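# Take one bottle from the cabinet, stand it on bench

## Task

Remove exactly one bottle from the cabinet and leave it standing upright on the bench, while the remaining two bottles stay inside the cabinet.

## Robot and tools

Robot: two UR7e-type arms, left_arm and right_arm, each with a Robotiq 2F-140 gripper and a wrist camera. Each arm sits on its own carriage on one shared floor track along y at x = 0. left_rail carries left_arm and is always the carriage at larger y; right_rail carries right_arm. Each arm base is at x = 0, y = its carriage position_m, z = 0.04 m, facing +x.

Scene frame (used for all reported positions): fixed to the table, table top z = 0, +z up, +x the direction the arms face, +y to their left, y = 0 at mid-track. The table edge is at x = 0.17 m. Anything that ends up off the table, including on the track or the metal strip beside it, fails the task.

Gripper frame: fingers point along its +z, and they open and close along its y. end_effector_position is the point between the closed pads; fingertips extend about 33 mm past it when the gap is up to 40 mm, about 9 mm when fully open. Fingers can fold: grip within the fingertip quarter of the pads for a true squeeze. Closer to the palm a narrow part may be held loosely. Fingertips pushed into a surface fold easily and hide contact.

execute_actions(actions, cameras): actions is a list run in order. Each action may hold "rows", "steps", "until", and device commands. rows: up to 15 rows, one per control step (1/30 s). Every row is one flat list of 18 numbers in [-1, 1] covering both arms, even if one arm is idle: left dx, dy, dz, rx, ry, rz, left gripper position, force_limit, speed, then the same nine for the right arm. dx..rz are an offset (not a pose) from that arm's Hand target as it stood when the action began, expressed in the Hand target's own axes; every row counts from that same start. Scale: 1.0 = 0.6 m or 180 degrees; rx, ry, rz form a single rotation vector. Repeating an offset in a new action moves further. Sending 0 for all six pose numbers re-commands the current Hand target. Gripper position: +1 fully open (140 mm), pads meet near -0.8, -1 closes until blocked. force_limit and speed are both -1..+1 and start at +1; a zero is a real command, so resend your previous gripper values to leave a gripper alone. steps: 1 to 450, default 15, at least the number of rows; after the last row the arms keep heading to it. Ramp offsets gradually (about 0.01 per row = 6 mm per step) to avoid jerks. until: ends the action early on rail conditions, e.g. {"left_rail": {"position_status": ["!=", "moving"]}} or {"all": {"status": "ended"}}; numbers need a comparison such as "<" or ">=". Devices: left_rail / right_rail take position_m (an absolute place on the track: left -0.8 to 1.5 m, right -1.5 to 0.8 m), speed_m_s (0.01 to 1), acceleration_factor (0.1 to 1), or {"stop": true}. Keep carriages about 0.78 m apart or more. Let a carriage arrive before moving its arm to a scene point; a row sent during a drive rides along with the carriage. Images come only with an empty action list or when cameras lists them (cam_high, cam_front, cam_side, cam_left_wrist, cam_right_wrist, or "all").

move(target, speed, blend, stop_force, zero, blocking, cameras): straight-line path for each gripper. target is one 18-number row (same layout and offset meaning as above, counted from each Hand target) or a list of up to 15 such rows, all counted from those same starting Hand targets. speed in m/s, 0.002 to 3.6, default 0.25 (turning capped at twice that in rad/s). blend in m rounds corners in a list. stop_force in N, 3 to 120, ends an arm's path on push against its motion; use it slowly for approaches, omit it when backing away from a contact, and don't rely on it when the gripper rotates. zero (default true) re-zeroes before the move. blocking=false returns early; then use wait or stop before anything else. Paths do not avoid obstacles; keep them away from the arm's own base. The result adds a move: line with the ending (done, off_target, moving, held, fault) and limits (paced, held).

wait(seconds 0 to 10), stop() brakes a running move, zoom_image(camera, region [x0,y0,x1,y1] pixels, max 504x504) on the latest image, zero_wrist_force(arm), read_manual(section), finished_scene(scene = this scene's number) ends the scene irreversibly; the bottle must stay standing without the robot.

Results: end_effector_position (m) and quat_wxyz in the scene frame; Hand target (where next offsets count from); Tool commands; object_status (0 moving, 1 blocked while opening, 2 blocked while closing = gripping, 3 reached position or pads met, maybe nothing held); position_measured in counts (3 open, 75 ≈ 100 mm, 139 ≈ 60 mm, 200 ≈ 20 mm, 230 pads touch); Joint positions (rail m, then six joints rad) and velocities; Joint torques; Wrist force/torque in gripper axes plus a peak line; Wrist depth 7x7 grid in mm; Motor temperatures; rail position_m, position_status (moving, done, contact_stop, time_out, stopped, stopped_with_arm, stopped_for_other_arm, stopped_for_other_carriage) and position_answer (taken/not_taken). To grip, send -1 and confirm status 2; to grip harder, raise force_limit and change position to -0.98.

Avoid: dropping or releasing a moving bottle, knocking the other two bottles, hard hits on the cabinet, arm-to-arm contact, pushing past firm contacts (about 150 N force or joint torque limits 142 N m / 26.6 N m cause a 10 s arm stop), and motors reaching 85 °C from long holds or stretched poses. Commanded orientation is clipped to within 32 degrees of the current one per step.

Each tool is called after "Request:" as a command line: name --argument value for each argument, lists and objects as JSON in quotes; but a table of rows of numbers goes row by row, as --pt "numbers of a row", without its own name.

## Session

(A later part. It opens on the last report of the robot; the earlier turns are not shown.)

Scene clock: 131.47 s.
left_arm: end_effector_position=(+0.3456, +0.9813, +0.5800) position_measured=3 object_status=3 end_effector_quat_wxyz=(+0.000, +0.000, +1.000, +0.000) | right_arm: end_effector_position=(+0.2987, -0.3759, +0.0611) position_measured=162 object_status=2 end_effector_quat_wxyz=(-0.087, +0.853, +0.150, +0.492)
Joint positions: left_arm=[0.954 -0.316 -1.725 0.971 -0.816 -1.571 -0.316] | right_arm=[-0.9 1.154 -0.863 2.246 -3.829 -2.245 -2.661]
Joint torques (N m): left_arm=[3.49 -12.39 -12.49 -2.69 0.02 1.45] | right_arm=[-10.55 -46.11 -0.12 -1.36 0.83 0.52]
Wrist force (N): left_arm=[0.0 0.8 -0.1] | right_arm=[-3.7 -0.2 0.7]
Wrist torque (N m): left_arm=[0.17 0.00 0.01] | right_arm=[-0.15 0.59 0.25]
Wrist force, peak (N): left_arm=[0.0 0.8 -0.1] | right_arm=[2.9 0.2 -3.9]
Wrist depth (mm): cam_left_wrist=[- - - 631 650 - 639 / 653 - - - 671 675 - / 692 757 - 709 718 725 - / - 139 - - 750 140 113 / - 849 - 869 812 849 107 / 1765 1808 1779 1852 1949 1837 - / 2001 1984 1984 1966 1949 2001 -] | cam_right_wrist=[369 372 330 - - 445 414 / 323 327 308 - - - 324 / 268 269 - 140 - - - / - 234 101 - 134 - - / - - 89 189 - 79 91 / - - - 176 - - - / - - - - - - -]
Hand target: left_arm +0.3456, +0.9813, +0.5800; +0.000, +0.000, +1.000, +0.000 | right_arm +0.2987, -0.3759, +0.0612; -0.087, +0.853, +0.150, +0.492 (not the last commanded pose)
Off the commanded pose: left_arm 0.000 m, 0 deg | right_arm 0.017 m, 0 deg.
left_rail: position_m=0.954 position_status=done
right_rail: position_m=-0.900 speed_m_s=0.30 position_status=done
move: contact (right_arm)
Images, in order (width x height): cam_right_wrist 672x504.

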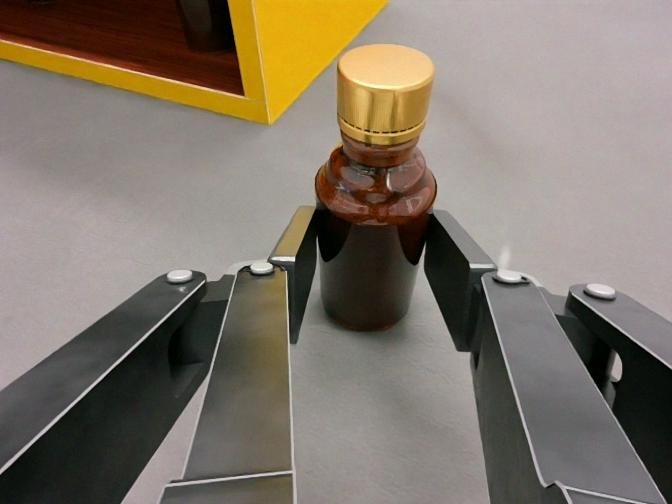

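Request:
move --target '[0,0,0,0,0,0,1,1,1, -0.0012,0,0.0007,0,0,0,-1,-0.7,-1]' --speed 0.01

Request:
execute_actions --actions '[{"rows":[[0,0,0,0,0,0,1,1,1, 0,0,0,0,0,0,0.1,-1,-1]],"steps":50}]'

Request:
move --target '[0,0,0,0,0,0,-1,-1,-0.5, 0,0,-0.2,0,0,0,0.1,-1,-1]' --speed 0.12 --cameras '["cam_right_wrist","cam_front","cam_side"]'

Request:
execute_actions --actions '[{"left_rail":{"position_m":0.4,"speed_m_s":0.5},"steps":120,"until":{"left_rail":{"position_status":["!=","moving"]}}}]'

Scene clock: 139.43 s.
left_arm: end_effector_position=(+0.3456, +0.9813, +0.5800) position_measured=3 object_status=3 end_effector_quat_wxyz=(+0.000, +0.000, +1.000, +0.000) | right_arm: end_effector_position=(+0.2987, -0.3759, +0.0604) position_measured=162 object_status=2 end_effector_quat_wxyz=(-0.087, +0.853, +0.150, +0.492)
Joint positions: left_arm=[0.954 -0.316 -1.725 0.971 -0.816 -1.571 -0.316] | right_arm=[-0.9 1.154 -0.861 2.245 -3.831 -2.245 -2.661]
Joint torques (N m): left_arm=[3.55 -14.1 -13.3 -2.84 -0.09 1.6] | right_arm=[-9.34 -15.52 -11.85 -1.4 0.21 -1.26]
Wrist force (N): left_arm=[0.0 0.4 0.0] | right_arm=[11.3 0.8 -10.6]
Wrist torque (N m): left_arm=[0.08 -0.01 0.00] | right_arm=[-0.15 0.79 0.27]
Wrist force, peak (N): left_arm=[-0.2 0.7 0.0] | right_arm=[11.3 0.8 -10.6]
Wrist depth (mm): cam_left_wrist=[657 - 644 679 - 644 - / 659 685 655 671 623 683 - / - - - - - 721 - / - 737 - - - 139 120 / - - - 812 - - 107 / 1822 1822 1868 1949 1868 1837 - / 1949 1966 2001 1984 1984 2001 -] | cam_right_wrist=[373 374 274 - 447 403 - / - 317 305 - 327 325 313 / 276 268 279 138 249 264 279 / - - 101 149 153 232 220 / - - 89 187 187 85 89 / - - - - - - - / - - - - 156 - -]
Hand target: left_arm +0.3456, +0.9813, +0.5800; +0.000, +0.000, +1.000, +0.000 | right_arm +0.2987, -0.3759, +0.0603; -0.087, +0.853, +0.150, +0.492
Off the commanded pose: left_arm 0.000 m, 0 deg | right_arm 0.000 m, 0 deg.
left_rail: position_m=0.954 position_status=done
right_rail: position_m=-0.900 speed_m_s=0.30 position_status=done
move: done

Scene clock: 141.30 s.
left_arm: end_effector_position=(+0.3456, +0.9813, +0.5800) position_measured=3 object_status=3 end_effector_quat_wxyz=(+0.000, +0.000, +1.000, +0.000) | right_arm: end_effector_position=(+0.2987, -0.3759, +0.0603) position_measured=117 object_status=3 end_effector_quat_wxyz=(-0.087, +0.853, +0.150, +0.492)
Joint positions: left_arm=[0.954 -0.316 -1.725 0.971 -0.816 -1.571 -0.316] | right_arm=[-0.9 1.154 -0.861 2.245 -3.831 -2.245 -2.661]
Joint torques (N m): left_arm=[3.82 -13.32 -12.7 -2.95 -0.18 1.64] | right_arm=[-10.17 -44.96 -4.43 -5.23 0.6 -1.28]
Wrist force (N): left_arm=[0.1 0.3 0.2] | right_arm=[-1.4 -0.4 -0.1]
Wrist torque (N m): left_arm=[0.07 -0.02 0.01] | right_arm=[-0.23 0.54 0.23]
Wrist force, peak (N): left_arm=[0.1 0.6 0.0] | right_arm=[12.3 0.8 -11.2]
Wrist depth (mm): cam_left_wrist=[- - 631 - 633 626 640 / - - 667 - - - 698 / - 732 681 - 742 700 732 / - 742 773 - 737 148 120 / - - - - - - 107 / 1793 1738 1884 1837 1884 1779 - / 1949 1966 1949 1984 2001 2038 -] | cam_right_wrist=[369 371 318 - - - - / - 324 307 - - - 337 / - 257 267 139 256 - 259 / - 234 124 - - 129 228 / - 92 126 192 - 112 87 / - - 170 174 - - - / - - 155 158 155 - -]
Hand target: left_arm +0.3456, +0.9813, +0.5800; +0.000, +0.000, +1.000, +0.000 | right_arm +0.2987, -0.3759, +0.0603; -0.087, +0.853, +0.150, +0.492
Off the commanded pose: left_arm 0.000 m, 0 deg | right_arm 0.000 m, 0 deg.
left_rail: position_m=0.954 position_status=done
right_rail: position_m=-0.900 speed_m_s=0.30 position_status=done

Scene clock: 143.23 s.
left_arm: end_effector_position=(+0.3456, +0.9813, +0.5800) position_measured=232 object_status=3 end_effector_quat_wxyz=(+0.000, +0.000, +1.000, +0.000) | right_arm: end_effector_position=(+0.2011, -0.4114, +0.1203) position_measured=117 object_status=3 end_effector_quat_wxyz=(-0.087, +0.853, +0.150, +0.492)
Joint positions: left_arm=[0.954 -0.316 -1.725 0.971 -0.816 -1.571 -0.316] | right_arm=[-0.9 1.362 -1.111 2.384 -3.585 -2.396 -2.465]
Joint torques (N m): left_arm=[4.3 -13.54 -12.41 -3 0.02 1.34] | right_arm=[12.46 -37.35 -1.78 -0.85 -3.83 1.42]
Wrist force (N): left_arm=[0.1 0.5 0.0] | right_arm=[-1.1 -0.7 -0.5]
Wrist torque (N m): left_arm=[0.11 -0.02 0.01] | right_arm=[-0.26 0.49 0.17]
Wrist force, peak (N): left_arm=[-0.1 0.7 -0.3] | right_arm=[-1.6 -0.7 -0.1]
Wrist depth (mm): cam_left_wrist=[595 642 635 - 633 642 663 / - - 671 - 657 - - / - 735 - - - - 718 / - - - 109 - - - / - - - - - - 897 / - - - - - - - / - - - - - - -] | cam_right_wrist=[510 511 438 - - 546 - / - - 426 - - 441 433 / - - 355 348 347 - - / 307 - 124 298 297 129 - / - 92 - 279 - 112 87 / - - - - - - - / - - 224 216 - - -]
Hand target: left_arm +0.3456, +0.9813, +0.5800; +0.000, +0.000, +1.000, +0.000 | right_arm +0.2010, -0.4114, +0.1203; -0.087, +0.853, +0.150, +0.492
Off the commanded pose: left_arm 0.000 m, 0 deg | right_arm 0.000 m, 0 deg.
left_rail: position_m=0.954 position_status=done
right_rail: position_m=-0.900 speed_m_s=0.30 position_status=done
move: done
Images, in order (width x height): cam_front 672x504, cam_side 672x504, cam_right_wrist 672x504.

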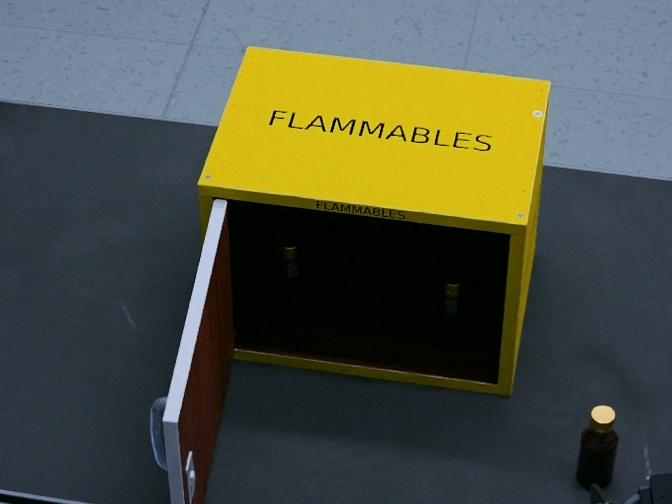

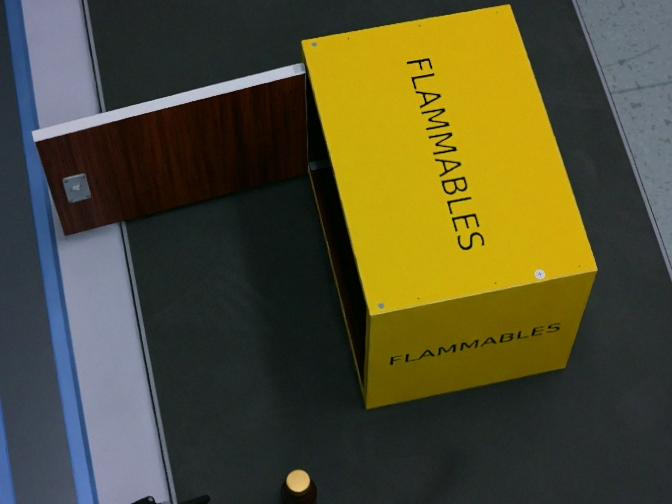

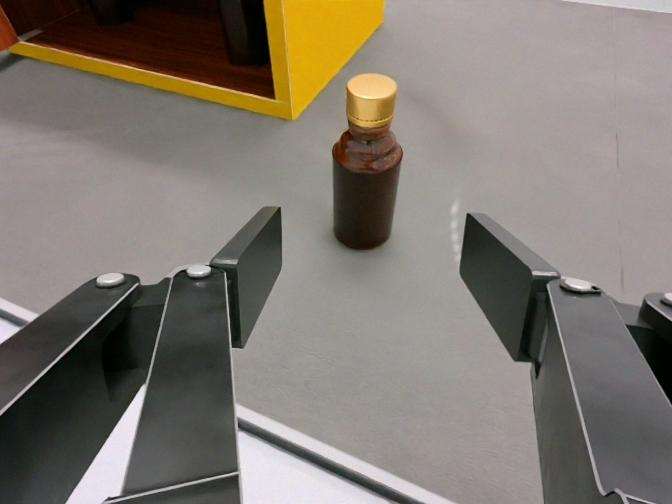

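Scene clock: 145.27 s.
left_arm: end_effector_position=(+0.3456, +0.4273, +0.5800) position_measured=232 object_status=3 end_effector_quat_wxyz=(+0.000, +0.000, +1.000, +0.000) | right_arm: end_effector_position=(+0.2010, -0.4114, +0.1203) position_measured=117 object_status=3 end_effector_quat_wxyz=(-0.087, +0.853, +0.150, +0.492)
Joint positions: left_arm=[0.4 -0.316 -1.725 0.971 -0.816 -1.571 -0.316] | right_arm=[-0.9 1.362 -1.112 2.384 -3.585 -2.396 -2.465]
Joint torques (N m): left_arm=[3.87 -12.99 -11.17 -3.03 -0.15 1.59] | right_arm=[12.03 -38.28 -1.25 -0.64 -3.38 1.37]
Wrist force (N): left_arm=[0.1 0.0 0.3] | right_arm=[-1.3 -0.5 -0.3]
Wrist torque (N m): left_arm=[0.01 -0.02 0.01] | right_arm=[-0.24 0.53 0.17]
Wrist force, peak (N): left_arm=[-0.2 1.9 -0.1] | right_arm=[-1.6 -0.8 -0.2]
Wrist depth (mm): cam_left_wrist=[- 628 633 616 630 646 653 / 414 633 652 671 - - - / - - - - 703 803 728 / - - 765 108 - - 786 / - - - - - - 849 / - - - - - - - / - - - - - - -] | cam_right_wrist=[516 517 451 - 543 523 - / - - 433 - - - - / 358 358 - - - 363 352 / - - 123 301 295 136 - / - 92 - 265 - 112 87 / - - - 235 238 - - / - - 224 215 208 - -]
Hand target: left_arm +0.3456, +0.4273, +0.5800; +0.000, +0.000, +1.000, +0.000 | right_arm +0.2010, -0.4114, +0.1203; -0.087, +0.853, +0.150, +0.492
Tool commands: left_gripper/position=-1.0 left_gripper/force_limit=-1.0 left_gripper/speed=-0.5 right_gripper/position=+0.1 right_gripper/force_limit=-1.0 right_gripper/speed=-1.0
Off the commanded pose: left_arm 0.000 m, 0 deg | right_arm 0.000 m, 0 deg.
left_rail: position_m=0.400 speed_m_s=0.50 position_status=done
right_rail: position_m=-0.900 speed_m_s=0.30 position_status=done

Request:
move --pt "0.1343 -0.2122 0.3 0 0 0 -1 -1 -0.5 0 0 0 0 0 0 0.1 -1 -1" --pt "0.1393 -0.2955 0.558 0 0 0 -1 -1 -0.5 0 0 0 0 0 0 0.1 -1 -1" --speed 0.25 --blend 0.02 --stop_force 20

Request:
move --pt "0 -0.1215 0 0 0 0 -1 -1 -0.5 0 0 0 0 0 0 0.1 -1 -1" --pt "-0.0083 -0.2885 0 0 0 0 -1 -1 -0.5 0 0 0 0 0 0 0.1 -1 -1" --pt "-0.1 -0.43 0 0 0 0 -1 -1 -0.5 0 0 0 0 0 0 0.1 -1 -1" --pt "-0.2 -0.505 0 0 0 0 -1 -1 -0.5 0 0 0 0 0 0 0.1 -1 -1" --speed 0.07 --blend 0.03 --stop_force 25 --cameras '["cam_front"]'

Scene clock: 161.90 s.
left_arm: end_effector_position=(+0.2620, +0.2499, +0.2452) position_measured=232 object_status=3 end_effector_quat_wxyz=(+0.000, +0.000, +1.000, +0.000) | right_arm: end_effector_position=(+0.2010, -0.4114, +0.1203) position_measured=117 object_status=3 end_effector_quat_wxyz=(-0.087, +0.853, +0.150, +0.492)
Joint positions: left_arm=[0.4 -0.977 -2.117 2.141 -1.594 -1.571 -0.977] | right_arm=[-0.9 1.362 -1.112 2.384 -3.585 -2.396 -2.465]
Joint torques (N m): left_arm=[-8.78 7.31 -12.62 -4.68 2.01 -1.32] | right_arm=[12.15 -37.69 -1.86 -0.99 -3.31 1.65]
Wrist force (N): left_arm=[0.4 0.3 0.0] | right_arm=[-1.4 -0.6 -0.6]
Wrist torque (N m): left_arm=[0.06 -0.08 0.08] | right_arm=[-0.26 0.55 0.17]
Wrist force, peak (N): left_arm=[0.7 -0.5 1.6] | right_arm=[-1.5 -1.0 -0.5]
Wrist depth (mm): cam_left_wrist=[203 242 345 335 346 347 352 / 200 259 361 - - 366 372 / 196 255 375 - 384 383 - / 185 264 400 109 402 412 414 / 183 - - - - - - / - - - - - - - / - - - - - - -] | cam_right_wrist=[512 514 447 - 596 637 - / 429 - 444 - - - 424 / 362 348 - - 347 - 359 / - - 124 - - 138 - / - 92 - - 266 112 87 / - - 239 238 235 - - / - - 223 215 209 - -]
Hand target: left_arm +0.2620, +0.2499, +0.2452; +0.000, +0.000, +1.000, +0.000 | right_arm +0.2010, -0.4114, +0.1203; -0.087, +0.853, +0.150, +0.492
Off the commanded pose: left_arm 0.000 m, 0 deg | right_arm 0.000 m, 0 deg.
left_rail: position_m=0.400 speed_m_s=0.50 position_status=done
right_rail: position_m=-0.900 speed_m_s=0.30 position_status=done
move: done

Scene clock: 168.17 s.
left_arm: end_effector_position=(+0.3820, -0.0531, +0.2452) position_measured=232 object_status=3 end_effector_quat_wxyz=(+0.000, +0.000, +1.000, +0.000) | right_arm: end_effector_position=(+0.2010, -0.4114, +0.1203) position_measured=117 object_status=3 end_effector_quat_wxyz=(-0.087, +0.853, +0.150, +0.492)
Joint positions: left_arm=[0.4 -1.097 -1.357 1.514 -1.728 -1.571 -1.097] | right_arm=[-0.9 1.362 -1.112 2.384 -3.585 -2.396 -2.465]
Joint torques (N m): left_arm=[9.55 -28.1 -35.44 -1.77 -1.89 1.89] | right_arm=[11.92 -38.31 -2.43 -0.89 -3.16 1.54]
Wrist force (N): left_arm=[3.6 2.9 0.0] | right_arm=[-1.4 -0.7 -0.1]
Wrist torque (N m): left_arm=[0.08 -0.20 -0.12] | right_arm=[-0.27 0.55 0.17]
Wrist force, peak (N): left_arm=[1.0 8.8 -1.3] | right_arm=[-1.6 -0.7 -0.4]
Wrist depth (mm): cam_left_wrist=[324 328 - 343 - - 341 / - 277 343 - - - 349 / 161 166 234 282 - 377 - / 122 136 161 115 227 278 275 / 111 110 - - - - 202 / - - - - - - - / - - - - - - -] | cam_right_wrist=[- 327 425 - 552 570 552 / - - 420 - 432 446 448 / - 380 - 264 368 369 372 / - - 124 305 285 130 - / - 92 - 269 270 112 87 / - - - 232 - - - / - - 223 218 209 - -]
Hand target: left_arm +0.3820, -0.0531, +0.2452; +0.000, +0.000, +1.000, +0.000 | right_arm +0.2010, -0.4114, +0.1203; -0.087, +0.853, +0.150, +0.492
Off the commanded pose: left_arm 0.000 m, 0 deg | right_arm 0.000 m, 0 deg.
left_rail: position_m=0.400 speed_m_s=0.50 position_status=done
right_rail: position_m=-0.900 speed_m_s=0.30 position_status=done
move: done
Images, in order (width x height): cam_front 672x504.

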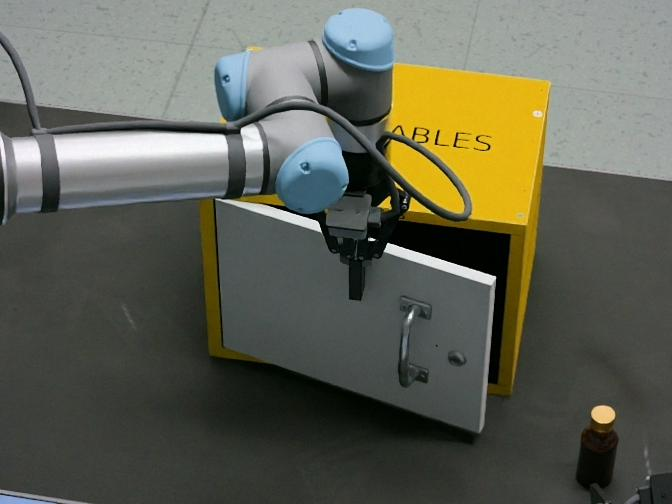

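Request:
move --target '[-0.12,-0.01,0,0,0,0,-1,-1,-0.5, 0,0,0,0,0,0,0.1,-1,-1]' --speed 0.03 --stop_force 18

Request:
move --target '[0.12,0.02,-0.02,0,0,0,-1,-1,-0.5, 0,0,0,0,0,0,0.1,-1,-1]' --speed 0.15 --cameras '["cam_front"]'

Scene clock: 176.13 s.
left_arm: end_effector_position=(+0.4540, -0.0591, +0.2452) position_measured=232 object_status=3 end_effector_quat_wxyz=(+0.000, +0.000, +1.000, +0.000) | right_arm: end_effector_position=(+0.2010, -0.4114, +0.1203) position_measured=117 object_status=3 end_effector_quat_wxyz=(-0.087, +0.853, +0.150, +0.492)
Joint positions: left_arm=[0.4 -0.999 -1.229 1.348 -1.69 -1.571 -0.999] | right_arm=[-0.9 1.362 -1.112 2.384 -3.585 -2.396 -2.465]
Joint torques (N m): left_arm=[13.76 -32.46 -35.8 -2.88 0.4 1.81] | right_arm=[11.08 -37.65 -2.29 -0.93 -3.23 1.27]
Wrist force (N): left_arm=[16.7 1.8 -2.3] | right_arm=[-1.2 -0.6 -0.4]
Wrist torque (N m): left_arm=[0.10 -1.12 -0.43] | right_arm=[-0.26 0.50 0.17]
Wrist force, peak (N): left_arm=[23.7 2.6 -1.6] | right_arm=[-1.5 -0.8 -0.4]
Wrist depth (mm): cam_left_wrist=[- 331 342 345 336 340 - / - 349 - 350 - - 369 / 259 183 275 - - 320 279 / 173 161 192 108 195 180 182 / - 129 - - - - 133 / - - - - - - - / - - - - - - -] | cam_right_wrist=[- 444 - - 542 - - / - - - - - - - / - - 350 - 358 - - / - 309 124 - 313 129 - / - 92 127 255 - 112 88 / - - - - 234 - - / - - 224 215 - - -]
Hand target: left_arm +0.4540, -0.0591, +0.2452; +0.000, +0.000, +1.000, +0.000 | right_arm +0.2010, -0.4114, +0.1203; -0.087, +0.853, +0.150, +0.492
Off the commanded pose: left_arm 0.000 m, 0 deg | right_arm 0.000 m, 0 deg.
left_rail: position_m=0.400 speed_m_s=0.50 position_status=done
right_rail: position_m=-0.900 speed_m_s=0.30 position_status=done
move: done

Scene clock: 177.30 s.
left_arm: end_effector_position=(+0.3822, -0.0471, +0.2572) position_measured=232 object_status=3 end_effector_quat_wxyz=(+0.000, +0.000, +1.000, +0.000) | right_arm: end_effector_position=(+0.2010, -0.4114, +0.1203) position_measured=117 object_status=3 end_effector_quat_wxyz=(-0.087, +0.853, +0.150, +0.492)
Joint positions: left_arm=[0.4 -1.092 -1.371 1.501 -1.701 -1.571 -1.092] | right_arm=[-0.9 1.362 -1.112 2.384 -3.585 -2.396 -2.465]
Joint torques (N m): left_arm=[-7.48 -41.38 -10.59 -4.62 2.17 -1.41] | right_arm=[11.37 -37.24 -2.97 -1.01 -3.2 1.69]
Wrist force (N): left_arm=[0.5 0.5 -0.1] | right_arm=[-1.4 -0.7 -0.1]
Wrist torque (N m): left_arm=[0.13 -0.09 0.11] | right_arm=[-0.28 0.53 0.17]
Wrist force, peak (N): left_arm=[16.9 1.8 -1.7] | right_arm=[-1.3 -1.0 -0.3]
Wrist depth (mm): cam_left_wrist=[337 335 - 349 347 346 348 / 366 - 381 370 355 - - / 384 - - 390 - - 405 / 422 328 - 109 110 368 419 / - - - - - - 260 / - - - - - - - / - - - - - - -] | cam_right_wrist=[522 461 417 499 556 - - / 434 435 439 402 434 - 437 / 352 352 - - 359 360 374 / 303 314 124 287 - 295 - / - 92 145 270 - 112 87 / - - - 228 233 - - / - - 223 217 - - -]
Hand target: left_arm +0.3820, -0.0471, +0.2572; +0.000, +0.000, +1.000, +0.000 | right_arm +0.2010, -0.4114, +0.1203; -0.087, +0.853, +0.150, +0.492
Off the commanded pose: left_arm 0.000 m, 0 deg | right_arm 0.000 m, 0 deg.
left_rail: position_m=0.400 speed_m_s=0.50 position_status=done
right_rail: position_m=-0.900 speed_m_s=0.30 position_status=done
move: done
Images, in order (width x height): cam_front 672x504.

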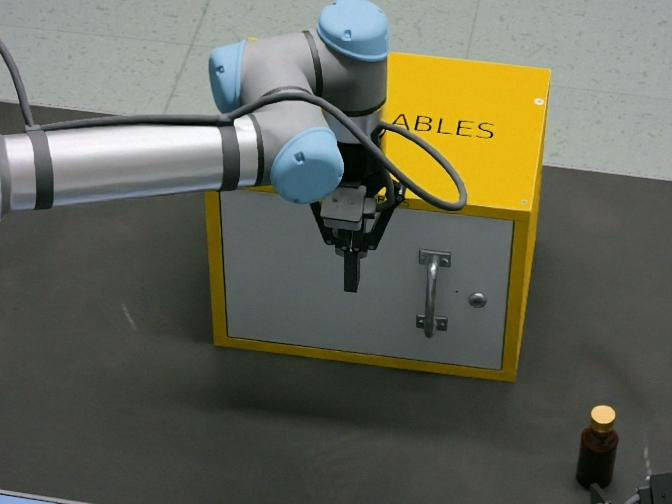

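Request:
finished_scene --scene 2

The scene is finished: the task was done.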